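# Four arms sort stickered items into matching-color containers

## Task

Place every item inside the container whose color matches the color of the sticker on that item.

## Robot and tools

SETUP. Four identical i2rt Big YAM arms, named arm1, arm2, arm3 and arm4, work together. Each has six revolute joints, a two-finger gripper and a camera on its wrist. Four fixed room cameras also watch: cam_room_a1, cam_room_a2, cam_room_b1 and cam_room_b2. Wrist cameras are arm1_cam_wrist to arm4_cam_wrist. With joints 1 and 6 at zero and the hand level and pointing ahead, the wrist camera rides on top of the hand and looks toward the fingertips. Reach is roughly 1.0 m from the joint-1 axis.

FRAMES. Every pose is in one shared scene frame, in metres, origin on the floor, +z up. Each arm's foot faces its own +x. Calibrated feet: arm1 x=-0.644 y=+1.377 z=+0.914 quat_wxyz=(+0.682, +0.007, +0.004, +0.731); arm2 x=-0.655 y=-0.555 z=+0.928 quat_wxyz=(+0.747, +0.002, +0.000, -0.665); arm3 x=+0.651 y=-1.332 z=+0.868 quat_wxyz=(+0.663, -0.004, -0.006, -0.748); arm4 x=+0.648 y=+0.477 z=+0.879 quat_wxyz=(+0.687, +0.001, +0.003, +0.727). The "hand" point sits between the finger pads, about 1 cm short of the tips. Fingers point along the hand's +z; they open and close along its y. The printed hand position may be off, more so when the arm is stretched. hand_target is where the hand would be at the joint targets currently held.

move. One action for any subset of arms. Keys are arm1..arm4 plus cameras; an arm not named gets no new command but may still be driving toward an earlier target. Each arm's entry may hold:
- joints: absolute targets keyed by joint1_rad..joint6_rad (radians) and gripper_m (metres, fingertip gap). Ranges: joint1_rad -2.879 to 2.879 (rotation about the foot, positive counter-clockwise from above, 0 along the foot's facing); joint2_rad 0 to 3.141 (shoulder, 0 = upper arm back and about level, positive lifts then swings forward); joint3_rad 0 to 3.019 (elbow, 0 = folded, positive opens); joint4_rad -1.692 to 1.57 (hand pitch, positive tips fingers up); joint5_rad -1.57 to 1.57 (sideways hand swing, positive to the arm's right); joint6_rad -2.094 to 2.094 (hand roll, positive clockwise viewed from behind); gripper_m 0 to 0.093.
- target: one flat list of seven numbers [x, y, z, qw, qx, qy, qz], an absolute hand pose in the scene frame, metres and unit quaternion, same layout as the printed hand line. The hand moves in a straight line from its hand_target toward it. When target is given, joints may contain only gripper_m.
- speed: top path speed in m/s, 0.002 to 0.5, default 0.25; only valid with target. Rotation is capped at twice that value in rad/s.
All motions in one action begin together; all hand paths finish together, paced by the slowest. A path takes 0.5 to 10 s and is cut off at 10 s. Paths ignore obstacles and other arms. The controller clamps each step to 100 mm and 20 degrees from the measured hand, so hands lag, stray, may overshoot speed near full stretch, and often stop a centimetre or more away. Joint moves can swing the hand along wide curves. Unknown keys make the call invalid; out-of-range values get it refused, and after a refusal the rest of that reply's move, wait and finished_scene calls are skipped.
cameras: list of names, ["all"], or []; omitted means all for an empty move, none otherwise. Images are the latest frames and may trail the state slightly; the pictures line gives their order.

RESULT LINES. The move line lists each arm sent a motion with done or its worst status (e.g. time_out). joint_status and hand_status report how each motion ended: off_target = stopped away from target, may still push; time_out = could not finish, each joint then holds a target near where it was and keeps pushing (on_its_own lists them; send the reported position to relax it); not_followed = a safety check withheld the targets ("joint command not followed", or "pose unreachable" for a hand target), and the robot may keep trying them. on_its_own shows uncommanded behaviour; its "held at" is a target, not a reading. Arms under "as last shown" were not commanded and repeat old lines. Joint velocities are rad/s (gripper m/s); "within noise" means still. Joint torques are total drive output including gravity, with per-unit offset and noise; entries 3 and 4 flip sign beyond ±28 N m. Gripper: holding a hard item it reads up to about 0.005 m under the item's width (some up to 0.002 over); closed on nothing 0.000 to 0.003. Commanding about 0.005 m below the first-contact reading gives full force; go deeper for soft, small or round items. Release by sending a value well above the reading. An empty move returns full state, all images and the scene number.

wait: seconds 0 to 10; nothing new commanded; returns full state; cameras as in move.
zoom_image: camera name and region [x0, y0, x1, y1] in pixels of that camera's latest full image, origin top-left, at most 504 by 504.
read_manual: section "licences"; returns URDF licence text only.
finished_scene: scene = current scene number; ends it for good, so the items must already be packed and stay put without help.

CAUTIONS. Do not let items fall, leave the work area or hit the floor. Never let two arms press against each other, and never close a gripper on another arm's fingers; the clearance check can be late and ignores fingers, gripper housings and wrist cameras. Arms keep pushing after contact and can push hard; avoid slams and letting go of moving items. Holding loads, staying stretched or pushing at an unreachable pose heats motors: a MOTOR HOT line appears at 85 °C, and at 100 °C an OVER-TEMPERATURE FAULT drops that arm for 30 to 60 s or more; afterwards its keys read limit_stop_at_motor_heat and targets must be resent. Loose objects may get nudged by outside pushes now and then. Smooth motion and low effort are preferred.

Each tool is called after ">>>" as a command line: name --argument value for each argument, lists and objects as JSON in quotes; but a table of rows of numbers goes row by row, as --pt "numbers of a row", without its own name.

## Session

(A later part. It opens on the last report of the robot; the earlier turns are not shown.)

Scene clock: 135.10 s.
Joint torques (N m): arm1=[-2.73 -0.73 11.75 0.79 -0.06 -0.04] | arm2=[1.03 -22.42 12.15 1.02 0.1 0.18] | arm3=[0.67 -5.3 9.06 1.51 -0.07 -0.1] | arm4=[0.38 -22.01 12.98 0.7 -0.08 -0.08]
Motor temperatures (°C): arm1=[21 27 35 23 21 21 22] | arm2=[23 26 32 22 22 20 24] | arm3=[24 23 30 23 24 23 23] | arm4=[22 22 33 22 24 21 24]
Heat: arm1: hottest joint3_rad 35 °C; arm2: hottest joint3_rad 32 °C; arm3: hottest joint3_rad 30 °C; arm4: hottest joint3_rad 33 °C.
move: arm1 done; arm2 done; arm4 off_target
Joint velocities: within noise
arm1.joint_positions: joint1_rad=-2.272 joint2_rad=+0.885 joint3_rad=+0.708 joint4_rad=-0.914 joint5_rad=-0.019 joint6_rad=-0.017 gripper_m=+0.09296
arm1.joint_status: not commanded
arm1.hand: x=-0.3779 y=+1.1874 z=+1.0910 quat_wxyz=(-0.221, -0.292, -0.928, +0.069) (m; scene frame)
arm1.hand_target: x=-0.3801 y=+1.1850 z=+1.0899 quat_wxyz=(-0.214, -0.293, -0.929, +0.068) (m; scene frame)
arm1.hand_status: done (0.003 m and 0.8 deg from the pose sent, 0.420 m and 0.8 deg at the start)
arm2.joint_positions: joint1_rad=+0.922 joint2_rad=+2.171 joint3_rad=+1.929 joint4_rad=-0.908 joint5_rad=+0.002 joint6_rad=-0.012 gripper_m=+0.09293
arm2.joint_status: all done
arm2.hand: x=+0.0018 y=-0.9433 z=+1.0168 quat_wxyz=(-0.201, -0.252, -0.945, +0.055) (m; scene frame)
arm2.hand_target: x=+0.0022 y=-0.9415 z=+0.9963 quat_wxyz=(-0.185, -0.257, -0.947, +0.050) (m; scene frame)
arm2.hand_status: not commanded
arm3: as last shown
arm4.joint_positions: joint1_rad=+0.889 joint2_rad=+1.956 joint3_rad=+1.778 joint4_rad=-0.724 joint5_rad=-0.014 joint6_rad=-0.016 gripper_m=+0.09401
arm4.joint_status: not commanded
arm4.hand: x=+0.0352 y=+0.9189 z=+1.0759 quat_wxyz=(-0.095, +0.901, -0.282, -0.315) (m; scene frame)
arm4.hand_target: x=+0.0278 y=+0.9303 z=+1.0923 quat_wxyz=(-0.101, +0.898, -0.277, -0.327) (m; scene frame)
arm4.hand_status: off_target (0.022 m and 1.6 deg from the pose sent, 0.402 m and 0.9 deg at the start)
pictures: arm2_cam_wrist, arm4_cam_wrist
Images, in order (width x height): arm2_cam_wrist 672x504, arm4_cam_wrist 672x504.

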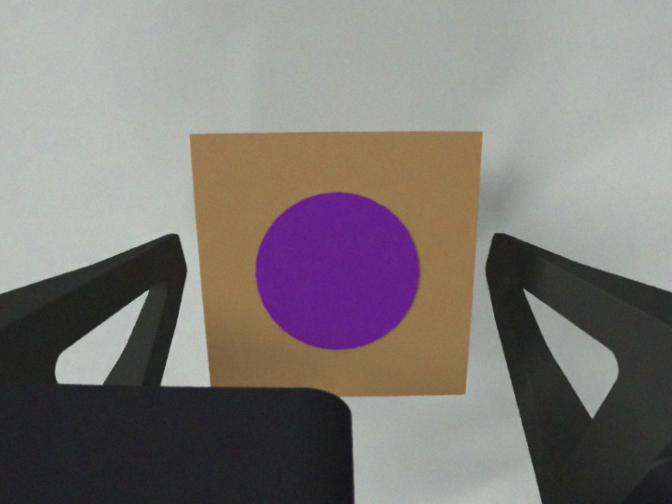

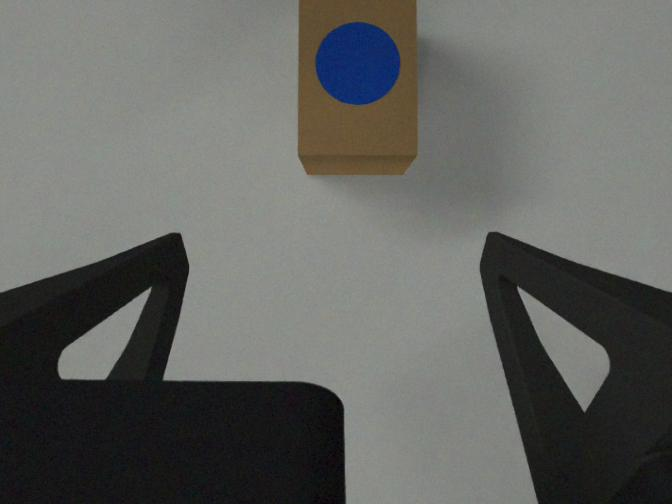

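>>> move --arm2 '{"target": [-0.027, -0.926, 1.09, 0.1965, 0.2567, 0.9447, -0.0534], "speed": 0.2}' --arm4 '{"target": [-0.029, 0.978, 0.998, 0.1139, -0.8943, 0.2759, 0.3311], "speed": 0.2}' --cameras '["arm2_cam_wrist", "arm4_cam_wrist"]'

Scene clock: 145.47 s.
Joint torques (N m): arm1=[-2.43 -0.91 11.63 0.88 -0.06 -0.11] | arm2=[0.85 -23 10.29 1.05 0.07 0.16] | arm3=[0.79 -5.36 9.06 1.51 -0.07 -0.11] | arm4=[0.26 -22.24 11.85 1.4 0.15 -0.04]
Motor temperatures (°C): arm1=[21 26 35 23 21 21 21] | arm2=[23 27 32 22 22 20 24] | arm3=[24 23 30 23 24 23 23] | arm4=[22 23 36 22 24 21 24]
Heat: arm1: hottest joint3_rad 35 °C; arm2: hottest joint3_rad 32 °C; arm3: hottest joint3_rad 30 °C; arm4: hottest joint3_rad 36 °C.
move: arm2 off_target; arm4 off_target
Joint velocities: within noise
arm1.joint_positions: joint1_rad=-2.272 joint2_rad=+0.885 joint3_rad=+0.708 joint4_rad=-0.914 joint5_rad=-0.019 joint6_rad=-0.018 gripper_m=+0.09296
arm1.joint_status: not commanded
arm1.hand: x=-0.3778 y=+1.1874 z=+1.0910 quat_wxyz=(-0.221, -0.292, -0.928, +0.068) (m; scene frame)
arm1.hand_target: x=-0.3801 y=+1.1851 z=+1.0899 quat_wxyz=(-0.215, -0.293, -0.929, +0.068) (m; scene frame)
arm1.hand_status: not commanded
arm2.joint_positions: joint1_rad=+0.922 joint2_rad=+2.025 joint3_rad=+1.915 joint4_rad=-1.014 joint5_rad=+0.002 joint6_rad=-0.012 gripper_m=+0.09293
arm2.joint_status: not commanded
arm2.hand: x=-0.0225 y=-0.9294 z=+1.1054 quat_wxyz=(-0.214, -0.251, -0.942, +0.059) (m; scene frame)
arm2.hand_target: x=-0.0270 y=-0.9260 z=+1.0902 quat_wxyz=(-0.197, -0.257, -0.945, +0.054) (m; scene frame)
arm2.hand_status: off_target (0.016 m and 2.2 deg from the pose sent, 0.080 m and 0.8 deg at the start)
arm3: as last shown
arm4.joint_positions: joint1_rad=+0.888 joint2_rad=+2.184 joint3_rad=+1.964 joint4_rad=-0.637 joint5_rad=-0.001 joint6_rad=-0.029 gripper_m=+0.09400
arm4.joint_status: not commanded
arm4.hand: x=-0.0230 y=+0.9640 z=+1.0127 quat_wxyz=(-0.110, +0.895, -0.276, -0.333) (m; scene frame)
arm4.hand_target: x=-0.0278 y=+0.9772 z=+0.9981 quat_wxyz=(-0.114, +0.895, -0.276, -0.332) (m; scene frame)
arm4.hand_status: off_target (0.021 m and 0.5 deg from the pose sent, 0.117 m and 3.0 deg at the start)
pictures: arm2_cam_wrist, arm4_cam_wrist
Images, in order (width x height): arm2_cam_wrist 672x504, arm4_cam_wrist 672x504.

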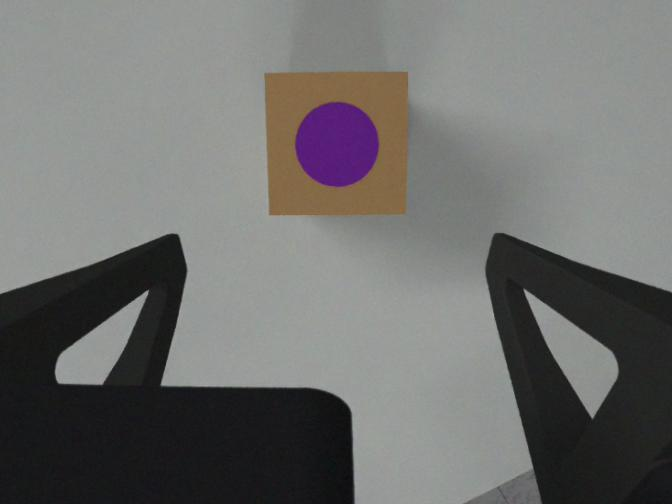

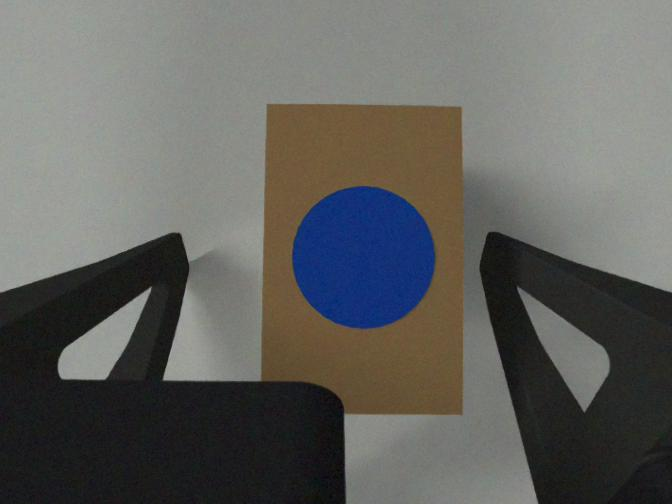

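>>> move --arm2 '{"target": [-0.375, -0.725, 1.10, 0.1965, 0.2567, 0.9447, -0.0534], "speed": 0.3}' --arm3 '{"target": [0.050, -0.972, 1.098, 0.0879, -0.9081, 0.2416, 0.3305], "speed": 0.3}' --arm4 '{"joints": {"gripper_m": 0.03}}' --cameras '["arm3_cam_wrist", "arm4_cam_wrist"]'

Scene clock: 159.33 s.
Joint torques (N m): arm1=[-2.55 -0.62 11.64 0.87 -0.05 -0.04] | arm2=[0.03 -5.07 10.28 1.09 -0.14 0.07] | arm3=[1.2 -19.78 13.83 0.91 -0.08 -0.14] | arm4=[-0.03 -22.36 11.81 1.26 0.16 -0.04]
Motor temperatures (°C): arm1=[21 26 34 23 21 21 21] | arm2=[23 27 33 22 22 20 23] | arm3=[24 23 30 23 24 23 23] | arm4=[22 24 39 22 24 21 25]
Heat: arm1: hottest joint3_rad 34 °C; arm2: hottest joint3_rad 33 °C; arm3: hottest joint3_rad 30 °C; arm4: hottest joint3_rad 39 °C.
move: arm2 off_target; arm3 off_target; arm4 off_target
Joint velocities: within noise
arm1: as last shown
arm2.joint_positions: joint1_rad=+0.922 joint2_rad=+0.938 joint3_rad=+0.746 joint4_rad=-0.936 joint5_rad=+0.002 joint6_rad=-0.012 gripper_m=+0.09293
arm2.joint_status: not commanded
arm2.hand: x=-0.3687 y=-0.7255 z=+1.1092 quat_wxyz=(-0.212, -0.252, -0.943, +0.058) (m; scene frame)
arm2.hand_target: x=-0.3750 y=-0.7248 z=+1.1002 quat_wxyz=(-0.197, -0.257, -0.945, +0.053) (m; scene frame)
arm2.hand_status: off_target (0.011 m and 1.9 deg from the pose sent, 0.408 m and 2.2 deg at the start)
arm3.joint_positions: joint1_rad=-1.982 joint2_rad=+1.760 joint3_rad=+1.536 joint4_rad=-0.684 joint5_rad=+0.002 joint6_rad=-0.011 gripper_m=+0.09402
arm3.joint_status: not commanded
arm3.hand: x=+0.0618 y=-0.9817 z=+1.0734 quat_wxyz=(+0.082, -0.914, +0.246, +0.311) (m; scene frame)
arm3.hand_target: x=+0.0513 y=-0.9726 z=+1.0979 quat_wxyz=(+0.088, -0.908, +0.242, +0.331) (m; scene frame)
arm3.hand_status: off_target (0.029 m and 2.4 deg from the pose sent, 0.326 m and 1.2 deg at the start)
arm4.joint_positions: joint1_rad=+0.887 joint2_rad=+2.184 joint3_rad=+1.964 joint4_rad=-0.637 joint5_rad=-0.001 joint6_rad=-0.029 gripper_m=+0.04439
arm4.joint_status: gripper_m off_target (ended at +0.04442, target +0.03000)
arm4.hand: x=-0.0226 y=+0.9646 z=+1.0127 quat_wxyz=(-0.110, +0.895, -0.277, -0.333) (m; scene frame)
arm4.hand_target: x=-0.0277 y=+0.9773 z=+0.9981 quat_wxyz=(-0.114, +0.895, -0.276, -0.332) (m; scene frame)
arm4.hand_status: not commanded
pictures: arm3_cam_wrist, arm4_cam_wrist
Images, in order (width x height): arm3_cam_wrist 672x504, arm4_cam_wrist 672x504.

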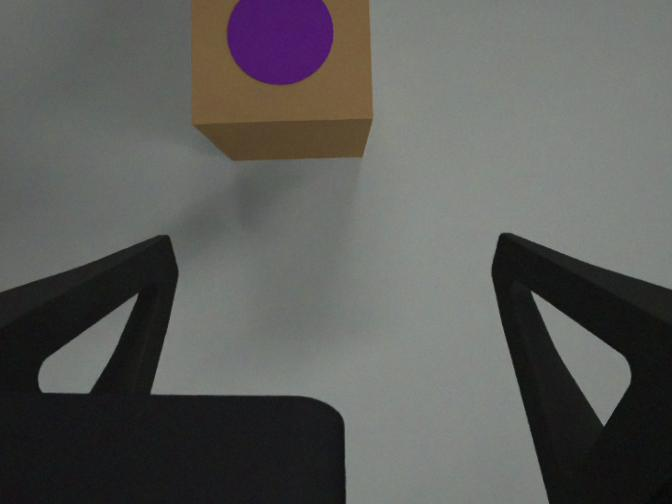

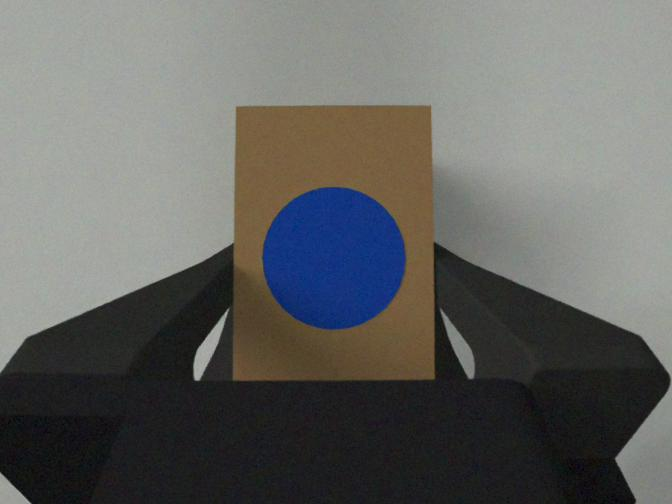

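>>> move --arm3 '{"target": [-0.015, -0.953, 1.026, 0.0879, -0.9081, 0.2416, 0.3305], "speed": 0.2}' --arm4 '{"target": [-0.008, 0.955, 1.078, 0.1139, -0.8943, 0.2759, 0.3311], "speed": 0.2}' --cameras '["arm3_cam_wrist"]'

Scene clock: 170.80 s.
Joint torques (N m): arm1=[-2.55 -0.97 11.73 0.65 -0.05 -0.06] | arm2=[-0.03 -5.13 10.29 1.06 -0.14 0.07] | arm3=[2.26 -20.84 12.71 1.57 0.09 -0.02] | arm4=[0.38 -26.64 10.96 0.72 0.23 0]
Motor temperatures (°C): arm1=[21 25 34 23 21 21 21] | arm2=[23 26 33 22 22 20 23] | arm3=[24 23 31 23 24 23 23] | arm4=[22 25 40 22 24 21 25]
Heat: arm1: hottest joint3_rad 34 °C; arm2: hottest joint3_rad 33 °C; arm3: hottest joint3_rad 31 °C; arm4: hottest joint3_rad 40 °C.
move: arm3 off_target; arm4 off_target
Joint velocities: within noise
arm1, arm2: as last shown
arm3.joint_positions: joint1_rad=-1.972 joint2_rad=+1.956 joint3_rad=+1.677 joint4_rad=-0.610 joint5_rad=+0.013 joint6_rad=-0.003 gripper_m=+0.09398
arm3.joint_status: not commanded
arm3.hand: x=+0.0027 y=-0.9532 z=+1.0218 quat_wxyz=(+0.087, -0.911, +0.246, +0.319) (m; scene frame)
arm3.hand_target: x=-0.0142 y=-0.9535 z=+1.0261 quat_wxyz=(+0.088, -0.908, +0.242, +0.331) (m; scene frame)
arm3.hand_status: off_target (0.018 m and 1.4 deg from the pose sent, 0.095 m and 2.4 deg at the start)
arm4.joint_positions: joint1_rad=+0.887 joint2_rad=+2.108 joint3_rad=+1.964 joint4_rad=-0.740 joint5_rad=+0.004 joint6_rad=-0.029 gripper_m=+0.04439
arm4.joint_status: not commanded
arm4.hand: x=-0.0048 y=+0.9529 z=+1.0562 quat_wxyz=(-0.108, +0.899, -0.279, -0.319) (m; scene frame)
arm4.hand_target: x=-0.0076 y=+0.9549 z=+1.0779 quat_wxyz=(-0.114, +0.895, -0.276, -0.331) (m; scene frame)
arm4.hand_status: off_target (0.022 m and 1.6 deg from the pose sent, 0.068 m and 0.5 deg at the start)
pictures: arm3_cam_wrist
Images, in order (width x height): arm3_cam_wrist 672x504.

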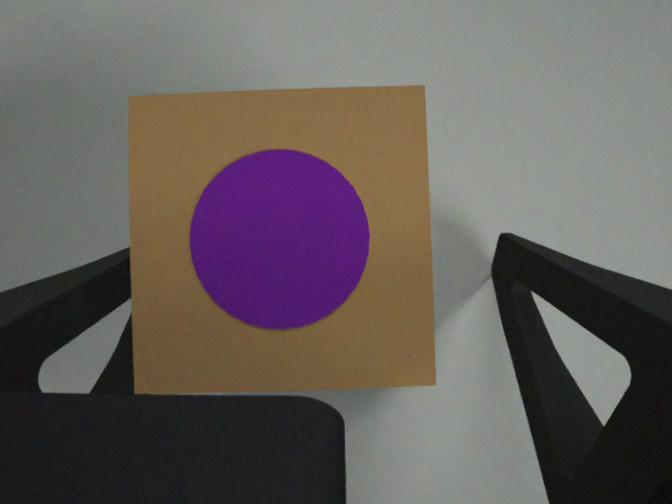

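>>> move --arm3 '{"joints": {"gripper_m": 0.035}}' --arm4 '{"target": [0.34, 0.715, 1.1, 0.1139, -0.8943, 0.2759, 0.3311], "speed": 0.3}' --cameras '["arm3_cam_wrist"]'

Scene clock: 177.43 s.
Joint torques (N m): arm1=[-2.43 -1.14 11.62 0.83 -0.08 -0.06] | arm2=[0.03 -5.13 10.26 1.09 -0.13 0.07] | arm3=[2.2 -20.89 12.74 1.58 0.12 -0.02] | arm4=[0.21 -4.84 9.61 0.77 -0.05 -0.05]
Motor temperatures (°C): arm1=[21 25 34 23 21 21 21] | arm2=[23 26 33 22 22 20 23] | arm3=[24 24 32 23 24 23 23] | arm4=[22 26 40 22 24 21 25]
Heat: arm1: hottest joint3_rad 34 °C; arm2: hottest joint3_rad 33 °C; arm3: hottest joint3_rad 32 °C; arm4: hottest joint3_rad 40 °C.
move: arm3 off_target; arm4 done
Joint velocities: within noise
arm1, arm2: as last shown
arm3.joint_positions: joint1_rad=-1.970 joint2_rad=+1.956 joint3_rad=+1.677 joint4_rad=-0.610 joint5_rad=+0.012 joint6_rad=-0.003 gripper_m=+0.05290
arm3.joint_status: gripper_m off_target (ended at +0.05293, target +0.03500)
arm3.hand: x=+0.0019 y=-0.9546 z=+1.0219 quat_wxyz=(+0.086, -0.911, +0.245, +0.320) (m; scene frame)
arm3.hand_target: x=-0.0143 y=-0.9536 z=+1.0263 quat_wxyz=(+0.088, -0.908, +0.241, +0.331) (m; scene frame)
arm3.hand_status: not commanded
arm4.joint_positions: joint1_rad=+0.862 joint2_rad=+0.930 joint3_rad=+0.746 joint4_rad=-0.663 joint5_rad=-0.011 joint6_rad=-0.043 gripper_m=+0.04439
arm4.joint_status: not commanded
arm4.hand: x=+0.3395 y=+0.7127 z=+1.1005 quat_wxyz=(-0.114, +0.892, -0.280, -0.336) (m; scene frame)
arm4.hand_target: x=+0.3401 y=+0.7150 z=+1.1000 quat_wxyz=(-0.114, +0.895, -0.276, -0.331) (m; scene frame)
arm4.hand_status: done (0.002 m and 0.8 deg from the pose sent, 0.421 m and 1.6 deg at the start)
pictures: arm3_cam_wrist
Images, in order (width x height): arm3_cam_wrist 672x504.

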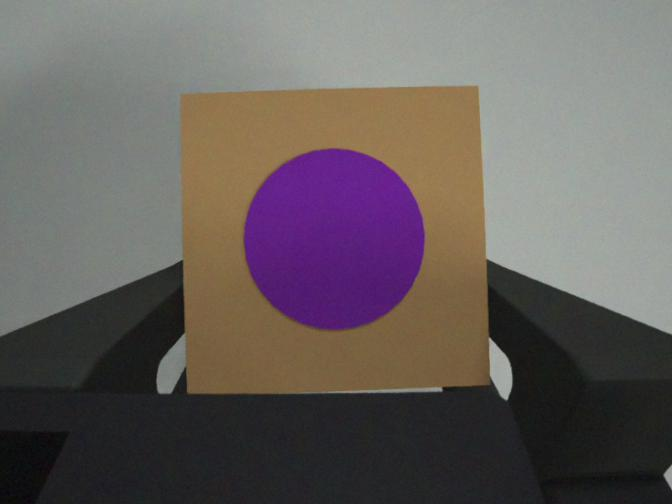

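>>> move --arm3 '{"target": [0.02, -0.965, 1.09, 0.0879, -0.9081, 0.2416, 0.3305], "speed": 0.25}' --arm4 '{"joints": {"joint1_rad": -1.866, "joint2_rad": 0.95, "joint3_rad": 0.85, "joint4_rad": -0.75, "joint5_rad": 0, "joint6_rad": 0}}' --cameras '["arm4_cam_wrist"]'

>>> move --arm3 '{"target": [0.335, -1.15, 1.1, 0.0879, -0.9081, 0.2416, 0.3305], "speed": 0.3}' --arm4 '{"target": [1.150, 0.360, 0.82, 0.3477, 0.1117, 0.9300, -0.0418], "speed": 0.3}' --cameras '["arm4_cam_wrist"]'

Scene clock: 189.43 s.
Joint torques (N m): arm1=[-2.55 -1.14 11.7 0.66 -0.05 -0.04] | arm2=[-0.03 -5.19 10.28 1.1 -0.14 0.07] | arm3=[1.55 -22.07 10.47 1.17 -0.08 -0.11] | arm4=[0.62 -5.77 12.49 0.73 0.02 0.17]
Motor temperatures (°C): arm1=[21 25 34 23 21 21 21] | arm2=[23 26 33 22 22 20 23] | arm3=[24 24 33 23 24 23 24] | arm4=[22 25 40 22 24 21 26]
Heat: arm1: hottest joint3_rad 34 °C; arm2: hottest joint3_rad 33 °C; arm3: hottest joint3_rad 33 °C; arm4: hottest joint3_rad 40 °C.
move: arm3 done; arm4 done
Joint velocities: within noise
arm1, arm2: as last shown
arm3.joint_positions: joint1_rad=-1.970 joint2_rad=+1.850 joint3_rad=+1.677 joint4_rad=-0.702 joint5_rad=+0.011 joint6_rad=-0.003 gripper_m=+0.05291
arm3.joint_status: not commanded
arm3.hand: x=+0.0225 y=-0.9658 z=+1.0836 quat_wxyz=(+0.087, -0.909, +0.245, +0.326) (m; scene frame)
arm3.hand_target: x=+0.0200 y=-0.9650 z=+1.0901 quat_wxyz=(+0.088, -0.908, +0.242, +0.331) (m; scene frame)
arm3.hand_status: done (0.007 m and 0.6 deg from the pose sent, 0.071 m and 1.4 deg at the start)
arm4.joint_positions: joint1_rad=-1.867 joint2_rad=+0.947 joint3_rad=+0.803 joint4_rad=-0.740 joint5_rad=+0.002 joint6_rad=-0.011 gripper_m=+0.04442
arm4.joint_status: all done
arm4.hand: x=+1.0272 y=+0.3849 z=+1.1101 quat_wxyz=(-0.332, -0.107, -0.936, +0.045) (m; scene frame)
arm4.hand_target: x=+1.0369 y=+0.3833 z=+1.1329 quat_wxyz=(-0.348, -0.111, -0.930, +0.044) (m; scene frame)
arm4.hand_status: not commanded
pictures: arm4_cam_wrist
Images, in order (width x height): arm4_cam_wrist 672x504.

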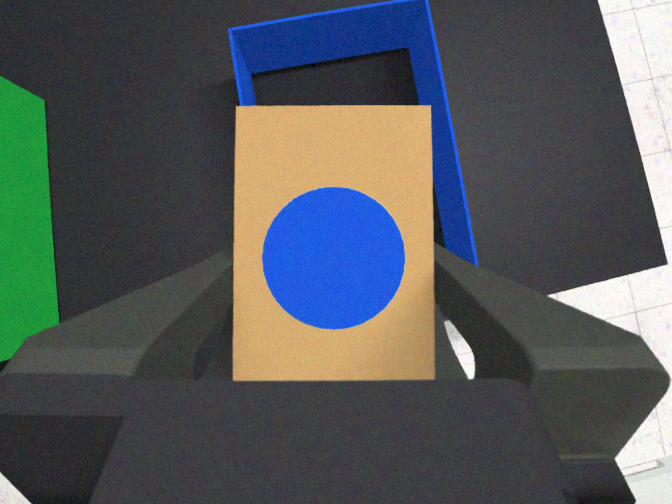

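Scene clock: 191.47 s.
Joint torques (N m): arm1=[-2.61 -0.67 11.48 0.69 -0.07 -0.05] | arm2=[0.03 -5.19 10.26 1.09 -0.14 0.08] | arm3=[2.49 -3.9 9.47 1.1 0.11 0.03] | arm4=[1.44 -14.62 6.11 1.74 0.15 0.19]
Motor temperatures (°C): arm1=[21 25 34 23 21 21 21] | arm2=[23 26 33 22 22 20 23] | arm3=[24 24 33 23 24 23 24] | arm4=[22 25 39 22 24 21 26]
Heat: arm1: hottest joint3_rad 34 °C; arm2: hottest joint3_rad 33 °C; arm3: hottest joint3_rad 33 °C; arm4: hottest joint3_rad 39 °C.
move: arm3 done; arm4 off_target
Joint velocities: within noise
arm1, arm2: as last shown
arm3.joint_positions: joint1_rad=-1.970 joint2_rad=+0.844 joint3_rad=+0.753 joint4_rad=-0.763 joint5_rad=+0.016 joint6_rad=-0.003 gripper_m=+0.05291
arm3.joint_status: not commanded
arm3.hand: x=+0.3373 y=-1.1453 z=+1.1031 quat_wxyz=(+0.092, -0.906, +0.244, +0.334) (m; scene frame)
arm3.hand_target: x=+0.3350 y=-1.1500 z=+1.1000 quat_wxyz=(+0.088, -0.908, +0.241, +0.331) (m; scene frame)
arm3.hand_status: done (0.006 m and 0.8 deg from the pose sent, 0.363 m and 0.6 deg at the start)
arm4.joint_positions: joint1_rad=-1.862 joint2_rad=+1.857 joint3_rad=+0.688 joint4_rad=+0.267 joint5_rad=+0.002 joint6_rad=-0.002 gripper_m=+0.04442
arm4.joint_status: not commanded
arm4.hand: x=+1.1296 y=+0.3612 z=+0.8072 quat_wxyz=(-0.324, -0.109, -0.939, +0.041) (m; scene frame)
arm4.hand_target: x=+1.1492 y=+0.3602 z=+0.8204 quat_wxyz=(-0.348, -0.112, -0.930, +0.042) (m; scene frame)
arm4.hand_status: off_target (0.024 m and 2.9 deg from the pose sent, 0.316 m and 2.1 deg at the start)
pictures: arm4_cam_wrist
Images, in order (width x height): arm4_cam_wrist 672x504.

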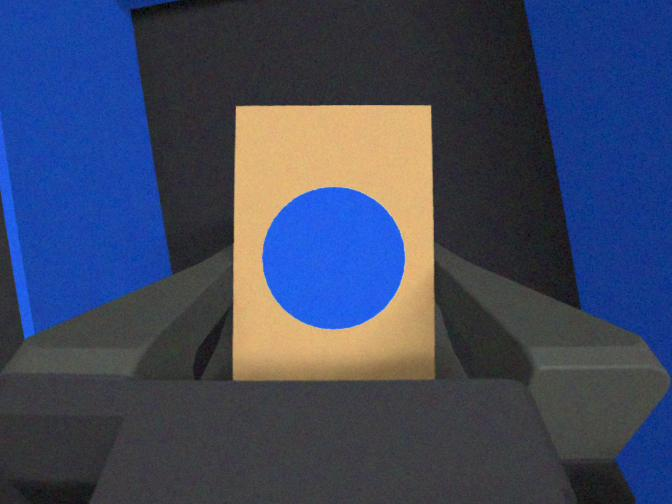

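>>> move --arm3 '{"joints": {"joint1_rad": 1.77, "joint2_rad": 0.9, "joint3_rad": 0.87, "joint4_rad": -0.82, "joint5_rad": 0, "joint6_rad": 0}}' --arm4 '{"target": [1.150, 0.360, 0.782, 0.3680, 0.1108, 0.9222, -0.0442], "speed": 0.12}' --cameras '["arm3_cam_wrist", "arm4_cam_wrist"]'

Scene clock: 209.47 s.
Joint torques (N m): arm1=[-2.78 -0.91 11.71 0.73 -0.09 -0.06] | arm2=[0.09 -5.3 10.28 1.07 -0.14 0.06] | arm3=[1.79 -6.12 13.79 1.17 0.14 -0.02] | arm4=[0.97 -14.27 4.36 1.83 0.22 0.16]
Motor temperatures (°C): arm1=[21 24 34 23 21 21 21] | arm2=[23 26 33 22 22 20 23] | arm3=[24 24 32 23 24 23 24] | arm4=[22 24 35 22 24 21 26]
Heat: arm1: hottest joint3_rad 34 °C; arm2: hottest joint3_rad 33 °C; arm3: hottest joint3_rad 32 °C; arm4: hottest joint3_rad 35 °C.
move: arm3 done; arm4 off_target
Joint velocities: within noise
arm1, arm2: as last shown
arm3.joint_positions: joint1_rad=+1.762 joint2_rad=+0.908 joint3_rad=+0.819 joint4_rad=-0.818 joint5_rad=-0.003 joint6_rad=-0.003 gripper_m=+0.05290
arm3.joint_status: all done
arm3.hand: x=+1.0241 y=-1.3020 z=+1.1109 quat_wxyz=(-0.326, +0.037, -0.945, -0.006) (m; scene frame)
arm3.hand_target: x=+1.0331 y=-1.2983 z=+1.1407 quat_wxyz=(-0.353, +0.039, -0.935, -0.007) (m; scene frame)
arm3.hand_status: not commanded
arm4.joint_positions: joint1_rad=-1.861 joint2_rad=+1.980 joint3_rad=+0.688 joint4_rad=+0.455 joint5_rad=+0.002 joint6_rad=-0.001 gripper_m=+0.04442
arm4.joint_status: not commanded
arm4.hand: x=+1.1382 y=+0.3593 z=+0.7782 quat_wxyz=(-0.354, -0.108, -0.928, +0.045) (m; scene frame)
arm4.hand_target: x=+1.1497 y=+0.3602 z=+0.7821 quat_wxyz=(-0.368, -0.111, -0.922, +0.044) (m; scene frame)
arm4.hand_status: off_target (0.012 m and 1.7 deg from the pose sent, 0.032 m and 5.4 deg at the start)
pictures: arm3_cam_wrist, arm4_cam_wrist
Images, in order (width x height): arm3_cam_wrist 672x504, arm4_cam_wrist 672x504.

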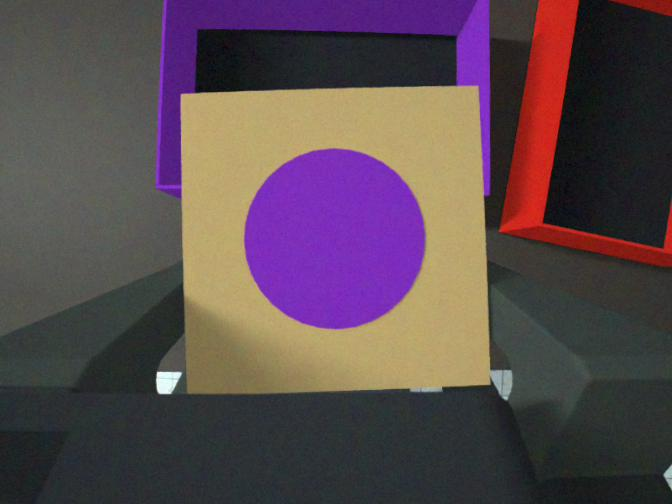

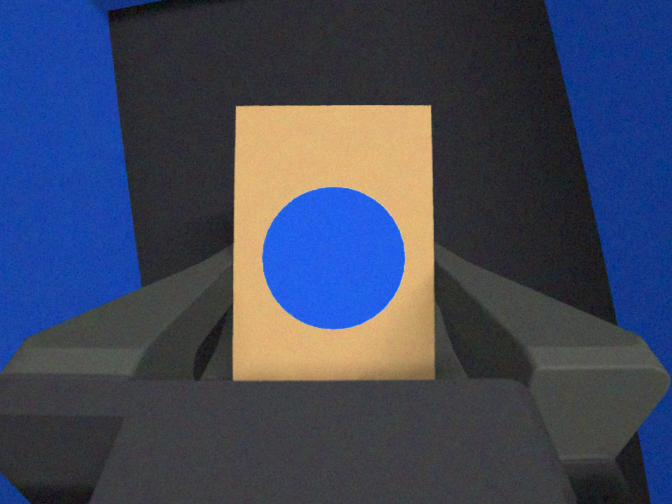

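>>> move --arm3 '{"target": [1.195, -1.284, 0.815, 0.3499, -0.0368, 0.9360, 0.0138], "speed": 0.3}' --arm4 '{"joints": {"gripper_m": 0.093}}' --cameras '["arm3_cam_wrist", "arm4_cam_wrist"]'

Scene clock: 221.77 s.
Joint torques (N m): arm1=[-3.19 -1.38 11.67 0.66 -0.05 -0.04] | arm2=[-0.09 -5.25 10.29 1.09 -0.14 0.08] | arm3=[2.02 -15.79 7.38 1.99 0.07 -0.03] | arm4=[1.32 -14.39 4.42 1.66 0.2 0.16]
Motor temperatures (°C): arm1=[21 24 34 23 21 21 21] | arm2=[23 26 33 22 22 20 23] | arm3=[24 24 33 23 24 23 24] | arm4=[22 24 33 22 24 21 26]
Heat: arm1: hottest joint3_rad 34 °C; arm2: hottest joint3_rad 33 °C; arm3: hottest joint3_rad 33 °C; arm4: hottest joint3_rad 33 °C.
move: arm3 off_target; arm4 done
Joint velocities: within noise
arm1, arm2: as last shown
arm3.joint_positions: joint1_rad=+1.765 joint2_rad=+1.885 joint3_rad=+0.777 joint4_rad=+0.204 joint5_rad=-0.006 joint6_rad=+0.013 gripper_m=+0.05291
arm3.joint_status: not commanded
arm3.hand: x=+1.1755 y=-1.2935 z=+0.8021 quat_wxyz=(-0.327, +0.031, -0.944, -0.010) (m; scene frame)
arm3.hand_target: x=+1.1942 y=-1.2840 z=+0.8156 quat_wxyz=(-0.350, +0.037, -0.936, -0.014) (m; scene frame)
arm3.hand_status: off_target (0.025 m and 2.9 deg from the pose sent, 0.342 m and 3.0 deg at the start)
arm4.joint_positions: joint1_rad=-1.861 joint2_rad=+1.980 joint3_rad=+0.688 joint4_rad=+0.457 joint5_rad=+0.002 joint6_rad=-0.001 gripper_m=+0.09291
arm4.joint_status: all done
arm4.hand: x=+1.1385 y=+0.3592 z=+0.7785 quat_wxyz=(-0.355, -0.108, -0.927, +0.045) (m; scene frame)
arm4.hand_target: x=+1.1496 y=+0.3601 z=+0.7821 quat_wxyz=(-0.368, -0.111, -0.922, +0.044) (m; scene frame)
arm4.hand_status: not commanded
pictures: arm3_cam_wrist, arm4_cam_wrist
Images, in order (width x height): arm3_cam_wrist 672x504, arm4_cam_wrist 672x504.

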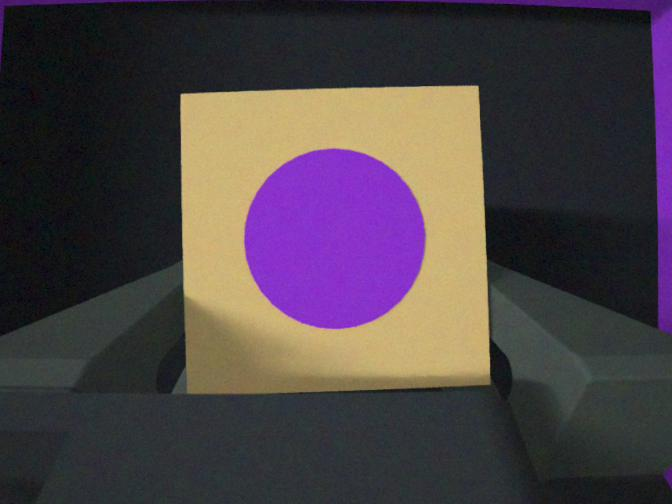

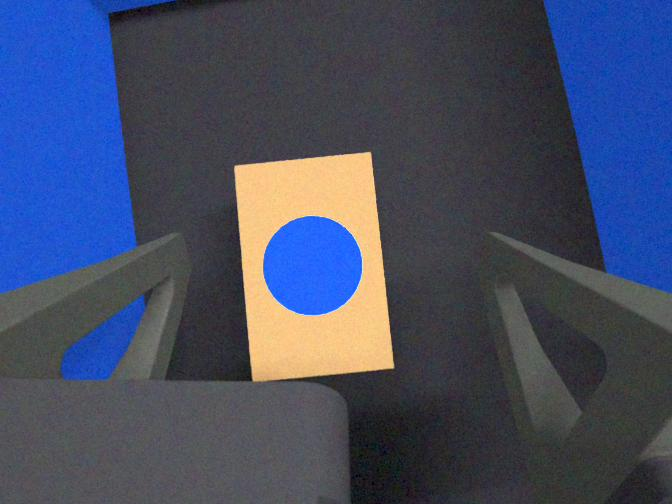

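>>> move --arm3 '{"target": [1.219, -1.281, 0.763, 0.3606, -0.0366, 0.9319, 0.0142], "speed": 0.15}' --arm4 '{"target": [1.10, 0.372, 0.95, 0.3477, 0.1117, 0.9300, -0.0418], "speed": 0.3}' --cameras '["arm3_cam_wrist", "arm4_cam_wrist"]'

Scene clock: 245.30 s.
Joint torques (N m): arm1=[-2.55 -0.97 11.74 0.58 -0.04 -0.06] | arm2=[-0.15 -5.13 10.3 1.07 -0.13 0.07] | arm3=[1.96 -16.85 6.6 2.1 0.13 0.02] | arm4=[1.2 -8.94 8.01 0.81 0.19 0.14]
Motor temperatures (°C): arm1=[21 24 34 23 21 21 21] | arm2=[23 25 33 22 22 20 23] | arm3=[24 24 31 23 24 23 24] | arm4=[22 24 31 22 24 21 25]
Heat: arm1: hottest joint3_rad 34 °C; arm2: hottest joint3_rad 33 °C; arm3: hottest joint3_rad 31 °C; arm4: hottest joint3_rad 31 °C.
move: arm3 off_target; arm4 done
Joint velocities: within noise
arm1.joint_positions: joint1_rad=-2.272 joint2_rad=+0.885 joint3_rad=+0.708 joint4_rad=-0.914 joint5_rad=-0.019 joint6_rad=-0.018 gripper_m=+0.09296
arm1.joint_status: not commanded
arm1.hand: x=-0.3778 y=+1.1874 z=+1.0910 quat_wxyz=(-0.221, -0.292, -0.928, +0.068) (m; scene frame)
arm1.hand_target: x=-0.3801 y=+1.1851 z=+1.0899 quat_wxyz=(-0.215, -0.293, -0.929, +0.068) (m; scene frame)
arm1.hand_status: not commanded
arm2: as last shown
arm3.joint_positions: joint1_rad=+1.769 joint2_rad=+2.059 joint3_rad=+0.847 joint4_rad=+0.335 joint5_rad=-0.004 joint6_rad=+0.013 gripper_m=+0.05291
arm3.joint_status: not commanded
arm3.hand: x=+1.2001 y=-1.2902 z=+0.7540 quat_wxyz=(-0.340, +0.033, -0.940, -0.011) (m; scene frame)
arm3.hand_target: x=+1.2182 y=-1.2808 z=+0.7636 quat_wxyz=(-0.361, +0.037, -0.932, -0.015) (m; scene frame)
arm3.hand_status: off_target (0.023 m and 2.6 deg from the pose sent, 0.060 m and 4.2 deg at the start)
arm4.joint_positions: joint1_rad=-1.861 joint2_rad=+1.374 joint3_rad=+0.635 joint4_rad=-0.100 joint5_rad=+0.002 joint6_rad=-0.001 gripper_m=+0.09291
arm4.joint_status: not commanded
arm4.hand: x=+1.0964 y=+0.3701 z=+0.9521 quat_wxyz=(-0.353, -0.108, -0.928, +0.045) (m; scene frame)
arm4.hand_target: x=+1.1000 y=+0.3720 z=+0.9501 quat_wxyz=(-0.348, -0.112, -0.930, +0.042) (m; scene frame)
arm4.hand_status: done (0.005 m and 0.8 deg from the pose sent, 0.176 m and 1.1 deg at the start)
pictures: arm3_cam_wrist, arm4_cam_wrist
Images, in order (width x height): arm3_cam_wrist 672x504, arm4_cam_wrist 672x504.

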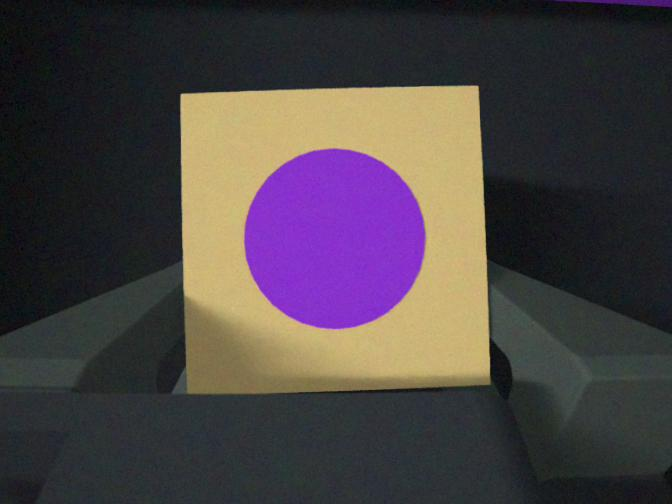

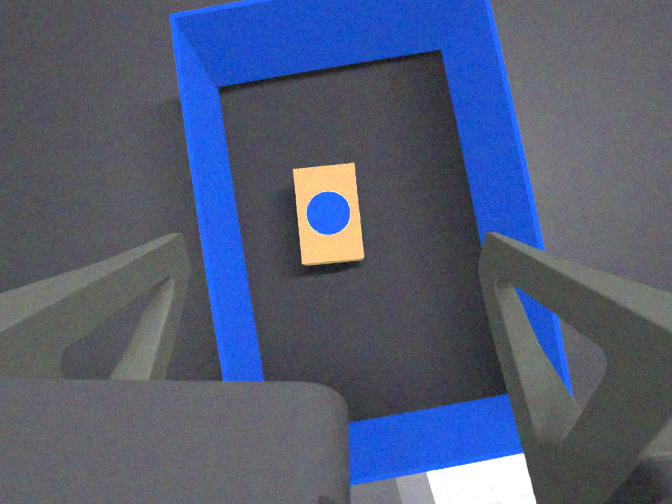

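>>> move --arm3 '{"target": [1.221, -1.281, 0.741, 0.3700, -0.0364, 0.9282, 0.0146], "speed": 0.1}' --cameras '["arm3_cam_wrist"]'

Scene clock: 249.37 s.
Joint torques (N m): arm1=[-2.78 -0.62 11.69 0.61 -0.07 -0.07] | arm2=[-0.03 -5.19 10.28 1.07 -0.14 0.07] | arm3=[2.08 -15.5 5.74 1.95 0.11 0] | arm4=[1.32 -8.64 8.12 0.8 0.17 0.18]
Motor temperatures (°C): arm1=[21 24 34 23 21 21 21] | arm2=[23 25 33 22 22 20 23] | arm3=[24 24 30 23 24 23 24] | arm4=[22 24 32 22 24 21 25]
Heat: arm1: hottest joint3_rad 34 °C; arm2: hottest joint3_rad 33 °C; arm3: hottest joint3_rad 30 °C; arm4: hottest joint3_rad 32 °C.
move: arm3 off_target
Joint velocities: within noise
arm1, arm4: as last shown
arm2.joint_positions: joint1_rad=+0.922 joint2_rad=+0.938 joint3_rad=+0.746 joint4_rad=-0.936 joint5_rad=+0.002 joint6_rad=-0.012 gripper_m=+0.09293
arm2.joint_status: not commanded
arm2.hand: x=-0.3687 y=-0.7255 z=+1.1092 quat_wxyz=(-0.212, -0.252, -0.943, +0.058) (m; scene frame)
arm2.hand_target: x=-0.3750 y=-0.7248 z=+1.1002 quat_wxyz=(-0.197, -0.257, -0.945, +0.053) (m; scene frame)
arm2.hand_status: not commanded
arm3.joint_positions: joint1_rad=+1.769 joint2_rad=+2.112 joint3_rad=+0.863 joint4_rad=+0.422 joint5_rad=-0.003 joint6_rad=+0.013 gripper_m=+0.05291
arm3.joint_status: not commanded
arm3.hand: x=+1.2120 y=-1.2897 z=+0.7445 quat_wxyz=(-0.363, +0.033, -0.931, -0.011) (m; scene frame)
arm3.hand_target: x=+1.2205 y=-1.2810 z=+0.7413 quat_wxyz=(-0.370, +0.036, -0.928, -0.015) (m; scene frame)
arm3.hand_status: off_target (0.013 m and 1.0 deg from the pose sent, 0.026 m and 3.7 deg at the start)
arm4.hand: x=+1.0963 y=+0.3701 z=+0.9521 quat_wxyz=(-0.353, -0.108, -0.928, +0.045) (m; scene frame)
pictures: arm3_cam_wrist
Images, in order (width x height): arm3_cam_wrist 672x504.

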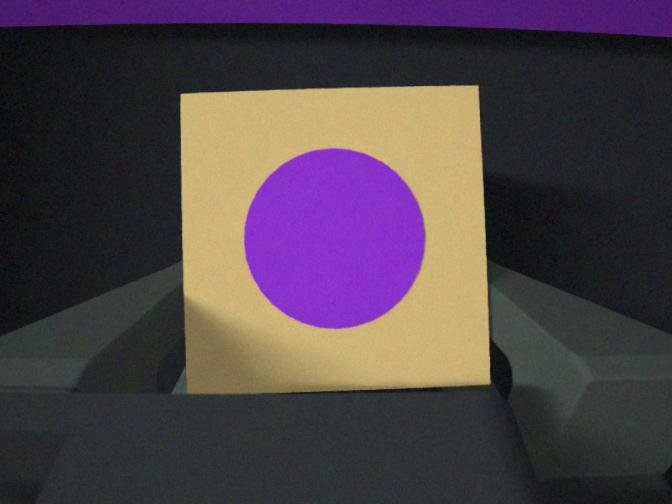

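>>> move --arm3 '{"target": [1.221, -1.281, 0.724, 0.3606, -0.0366, 0.9319, 0.0142], "speed": 0.06}' --cameras '[]'

Scene clock: 255.67 s.
Joint torques (N m): arm1=[-3.02 -1.2 11.58 0.84 -0.06 -0.07] | arm2=[0.03 -5.13 10.26 1.07 -0.14 0.07] | arm3=[2.02 -13.98 5.3 1.42 0.11 0] | arm4=[1.03 -9.17 8.01 0.75 0.2 0.17]
Motor temperatures (°C): arm1=[21 24 34 23 21 21 21] | arm2=[23 25 33 22 22 20 23] | arm3=[24 24 30 23 24 23 25] | arm4=[22 24 32 22 24 21 25]
Heat: arm1: hottest joint3_rad 34 °C; arm2: hottest joint3_rad 33 °C; arm3: hottest joint3_rad 30 °C; arm4: hottest joint3_rad 32 °C.
move: arm3 off_target
Joint velocities: within noise
arm1, arm2, arm4: as last shown
arm3.joint_positions: joint1_rad=+1.769 joint2_rad=+2.130 joint3_rad=+0.888 joint4_rad=+0.437 joint5_rad=-0.003 joint6_rad=+0.013 gripper_m=+0.05291
arm3.joint_status: not commanded
arm3.hand: x=+1.2236 y=-1.2889 z=+0.7443 quat_wxyz=(-0.374, +0.033, -0.927, -0.012) (m; scene frame)
arm3.hand_target: x=+1.2201 y=-1.2812 z=+0.7248 quat_wxyz=(-0.361, +0.037, -0.932, -0.014) (m; scene frame)
arm3.hand_status: off_target (0.022 m and 1.7 deg from the pose sent, 0.024 m and 0.6 deg at the start)
pictures: none
No camera images: "cameras" was empty.

>>> move --arm3 '{"target": [1.223, -1.288, 0.744, 0.3740, -0.0350, 0.9266, 0.0142], "speed": 0.1}' --cameras '[]'

>>> move --arm3 '{"joints": {"gripper_m": 0.093}}' --cameras '["arm3_cam_wrist"]'

>>> move --arm3 '{"target": [1.13, -1.293, 0.95, 0.3606, -0.0366, 0.9319, 0.0142], "speed": 0.25}' --cameras '["arm3_cam_wrist", "arm4_cam_wrist"]'

Scene clock: 261.17 s.
Joint torques (N m): arm1=[-2.55 -1.32 11.69 0.61 -0.05 -0.05] | arm2=[-0.03 -5.01 10.26 1.05 -0.14 0.07] | arm3=[1.08 -17.67 3.81 1.52 -0.21 -0.07] | arm4=[1.44 -8.82 7.92 0.76 0.22 0.16]
Motor temperatures (°C): arm1=[21 24 34 23 21 21 21] | arm2=[23 25 33 22 22 20 23] | arm3=[24 25 30 23 24 23 25] | arm4=[22 24 33 22 24 21 25]
Heat: arm1: hottest joint3_rad 34 °C; arm2: hottest joint3_rad 33 °C; arm3: hottest joint3_rad 30 °C; arm4: hottest joint3_rad 33 °C.
move: arm3 done
Joint velocities: within noise
arm1, arm2, arm4: as last shown
arm3.joint_positions: joint1_rad=+1.769 joint2_rad=+2.130 joint3_rad=+0.888 joint4_rad=+0.438 joint5_rad=-0.003 joint6_rad=+0.013 gripper_m=+0.05291
arm3.joint_status: not commanded
arm3.hand: x=+1.2238 y=-1.2888 z=+0.7447 quat_wxyz=(-0.374, +0.033, -0.927, -0.012) (m; scene frame)
arm3.hand_target: x=+1.2231 y=-1.2880 z=+0.7440 quat_wxyz=(-0.374, +0.035, -0.927, -0.014) (m; scene frame)
arm3.hand_status: done (0.001 m and 0.4 deg from the pose sent, 0.001 m and 0.4 deg at the start)
pictures: none
No camera images: "cameras" was empty.

Scene clock: 261.73 s.
Joint torques (N m): arm1=[-2.61 -0.91 11.73 0.79 -0.07 -0.03] | arm2=[-0.03 -5.13 10.28 1.07 -0.14 0.08] | arm3=[0.97 -17.49 3.84 1.5 -0.07 -0.09] | arm4=[1.49 -8.53 8.17 0.8 0.21 0.16]
Motor temperatures (°C): arm1=[21 24 34 23 21 21 21] | arm2=[23 25 33 22 22 20 23] | arm3=[24 25 30 23 24 23 25] | arm4=[22 24 33 22 24 21 25]
Heat: arm1: hottest joint3_rad 34 °C; arm2: hottest joint3_rad 33 °C; arm3: hottest joint3_rad 30 °C; arm4: hottest joint3_rad 33 °C.
move: arm3 done
Joint velocities: within noise
arm1, arm2, arm4: as last shown
arm3.joint_positions: joint1_rad=+1.769 joint2_rad=+2.130 joint3_rad=+0.888 joint4_rad=+0.438 joint5_rad=-0.006 joint6_rad=+0.013 gripper_m=+0.09297
arm3.joint_status: all done
arm3.hand: x=+1.2238 y=-1.2882 z=+0.7446 quat_wxyz=(-0.374, +0.033, -0.927, -0.014) (m; scene frame)
arm3.hand_target: x=+1.2231 y=-1.2880 z=+0.7440 quat_wxyz=(-0.374, +0.035, -0.927, -0.014) (m; scene frame)
arm3.hand_status: not commanded
pictures: arm3_cam_wrist
Images, in order (width x height): arm3_cam_wrist 672x504.

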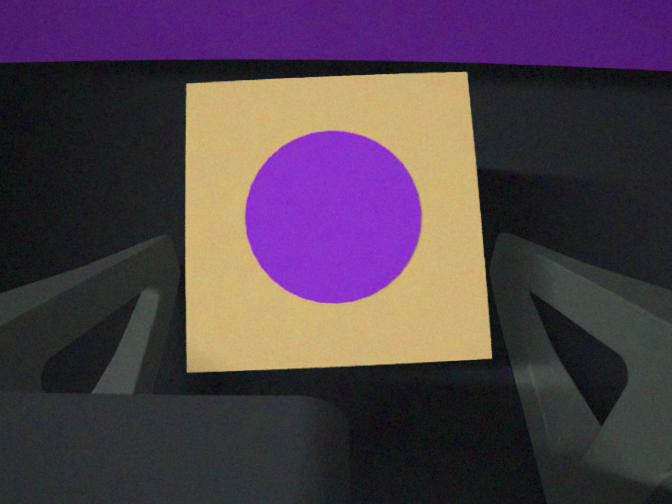

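Scene clock: 263.33 s.
Joint torques (N m): arm1=[-2.37 -0.85 11.51 0.75 -0.08 -0.04] | arm2=[-0.09 -5.19 10.29 1.1 -0.14 0.07] | arm3=[1.03 -9.93 7.28 1.09 -0.08 -0.12] | arm4=[1.61 -9.29 8.05 0.79 0.19 0.17]
Motor temperatures (°C): arm1=[21 24 34 23 21 21 21] | arm2=[23 25 33 22 22 20 23] | arm3=[24 25 29 23 24 23 24] | arm4=[22 24 33 22 24 21 25]
Heat: arm1: hottest joint3_rad 34 °C; arm2: hottest joint3_rad 33 °C; arm3: hottest joint3_rad 29 °C; arm4: hottest joint3_rad 33 °C.
move: arm3 done
Joint velocities: within noise
arm1, arm2, arm4: as last shown
arm3.joint_positions: joint1_rad=+1.769 joint2_rad=+1.396 joint3_rad=+0.694 joint4_rad=-0.109 joint5_rad=-0.011 joint6_rad=+0.013 gripper_m=+0.09297
arm3.joint_status: not commanded
arm3.hand: x=+1.1333 y=-1.2915 z=+0.9579 quat_wxyz=(-0.371, +0.034, -0.928, -0.015) (m; scene frame)
arm3.hand_target: x=+1.1299 y=-1.2930 z=+0.9501 quat_wxyz=(-0.361, +0.037, -0.932, -0.014) (m; scene frame)
arm3.hand_status: done (0.009 m and 1.3 deg from the pose sent, 0.226 m and 1.7 deg at the start)
pictures: arm3_cam_wrist, arm4_cam_wrist
Images, in order (width x height): arm3_cam_wrist 672x504, arm4_cam_wrist 672x504.

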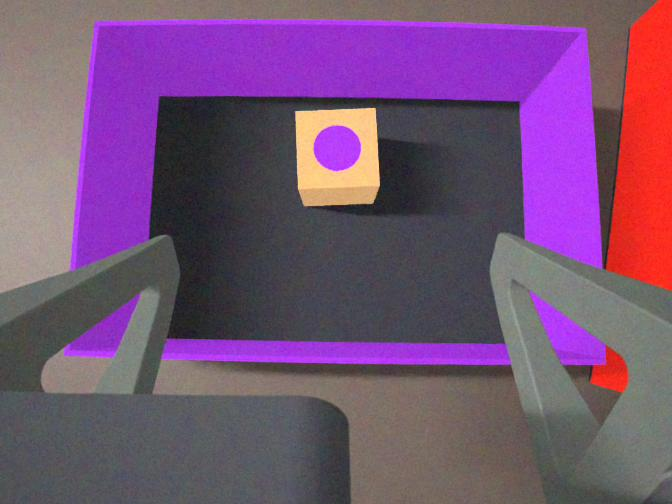

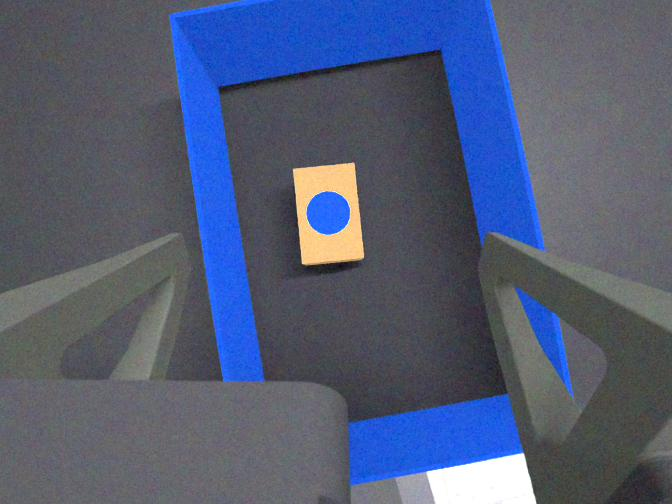

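>>> finished_scene --scene 2

The scene is finished: the task was done.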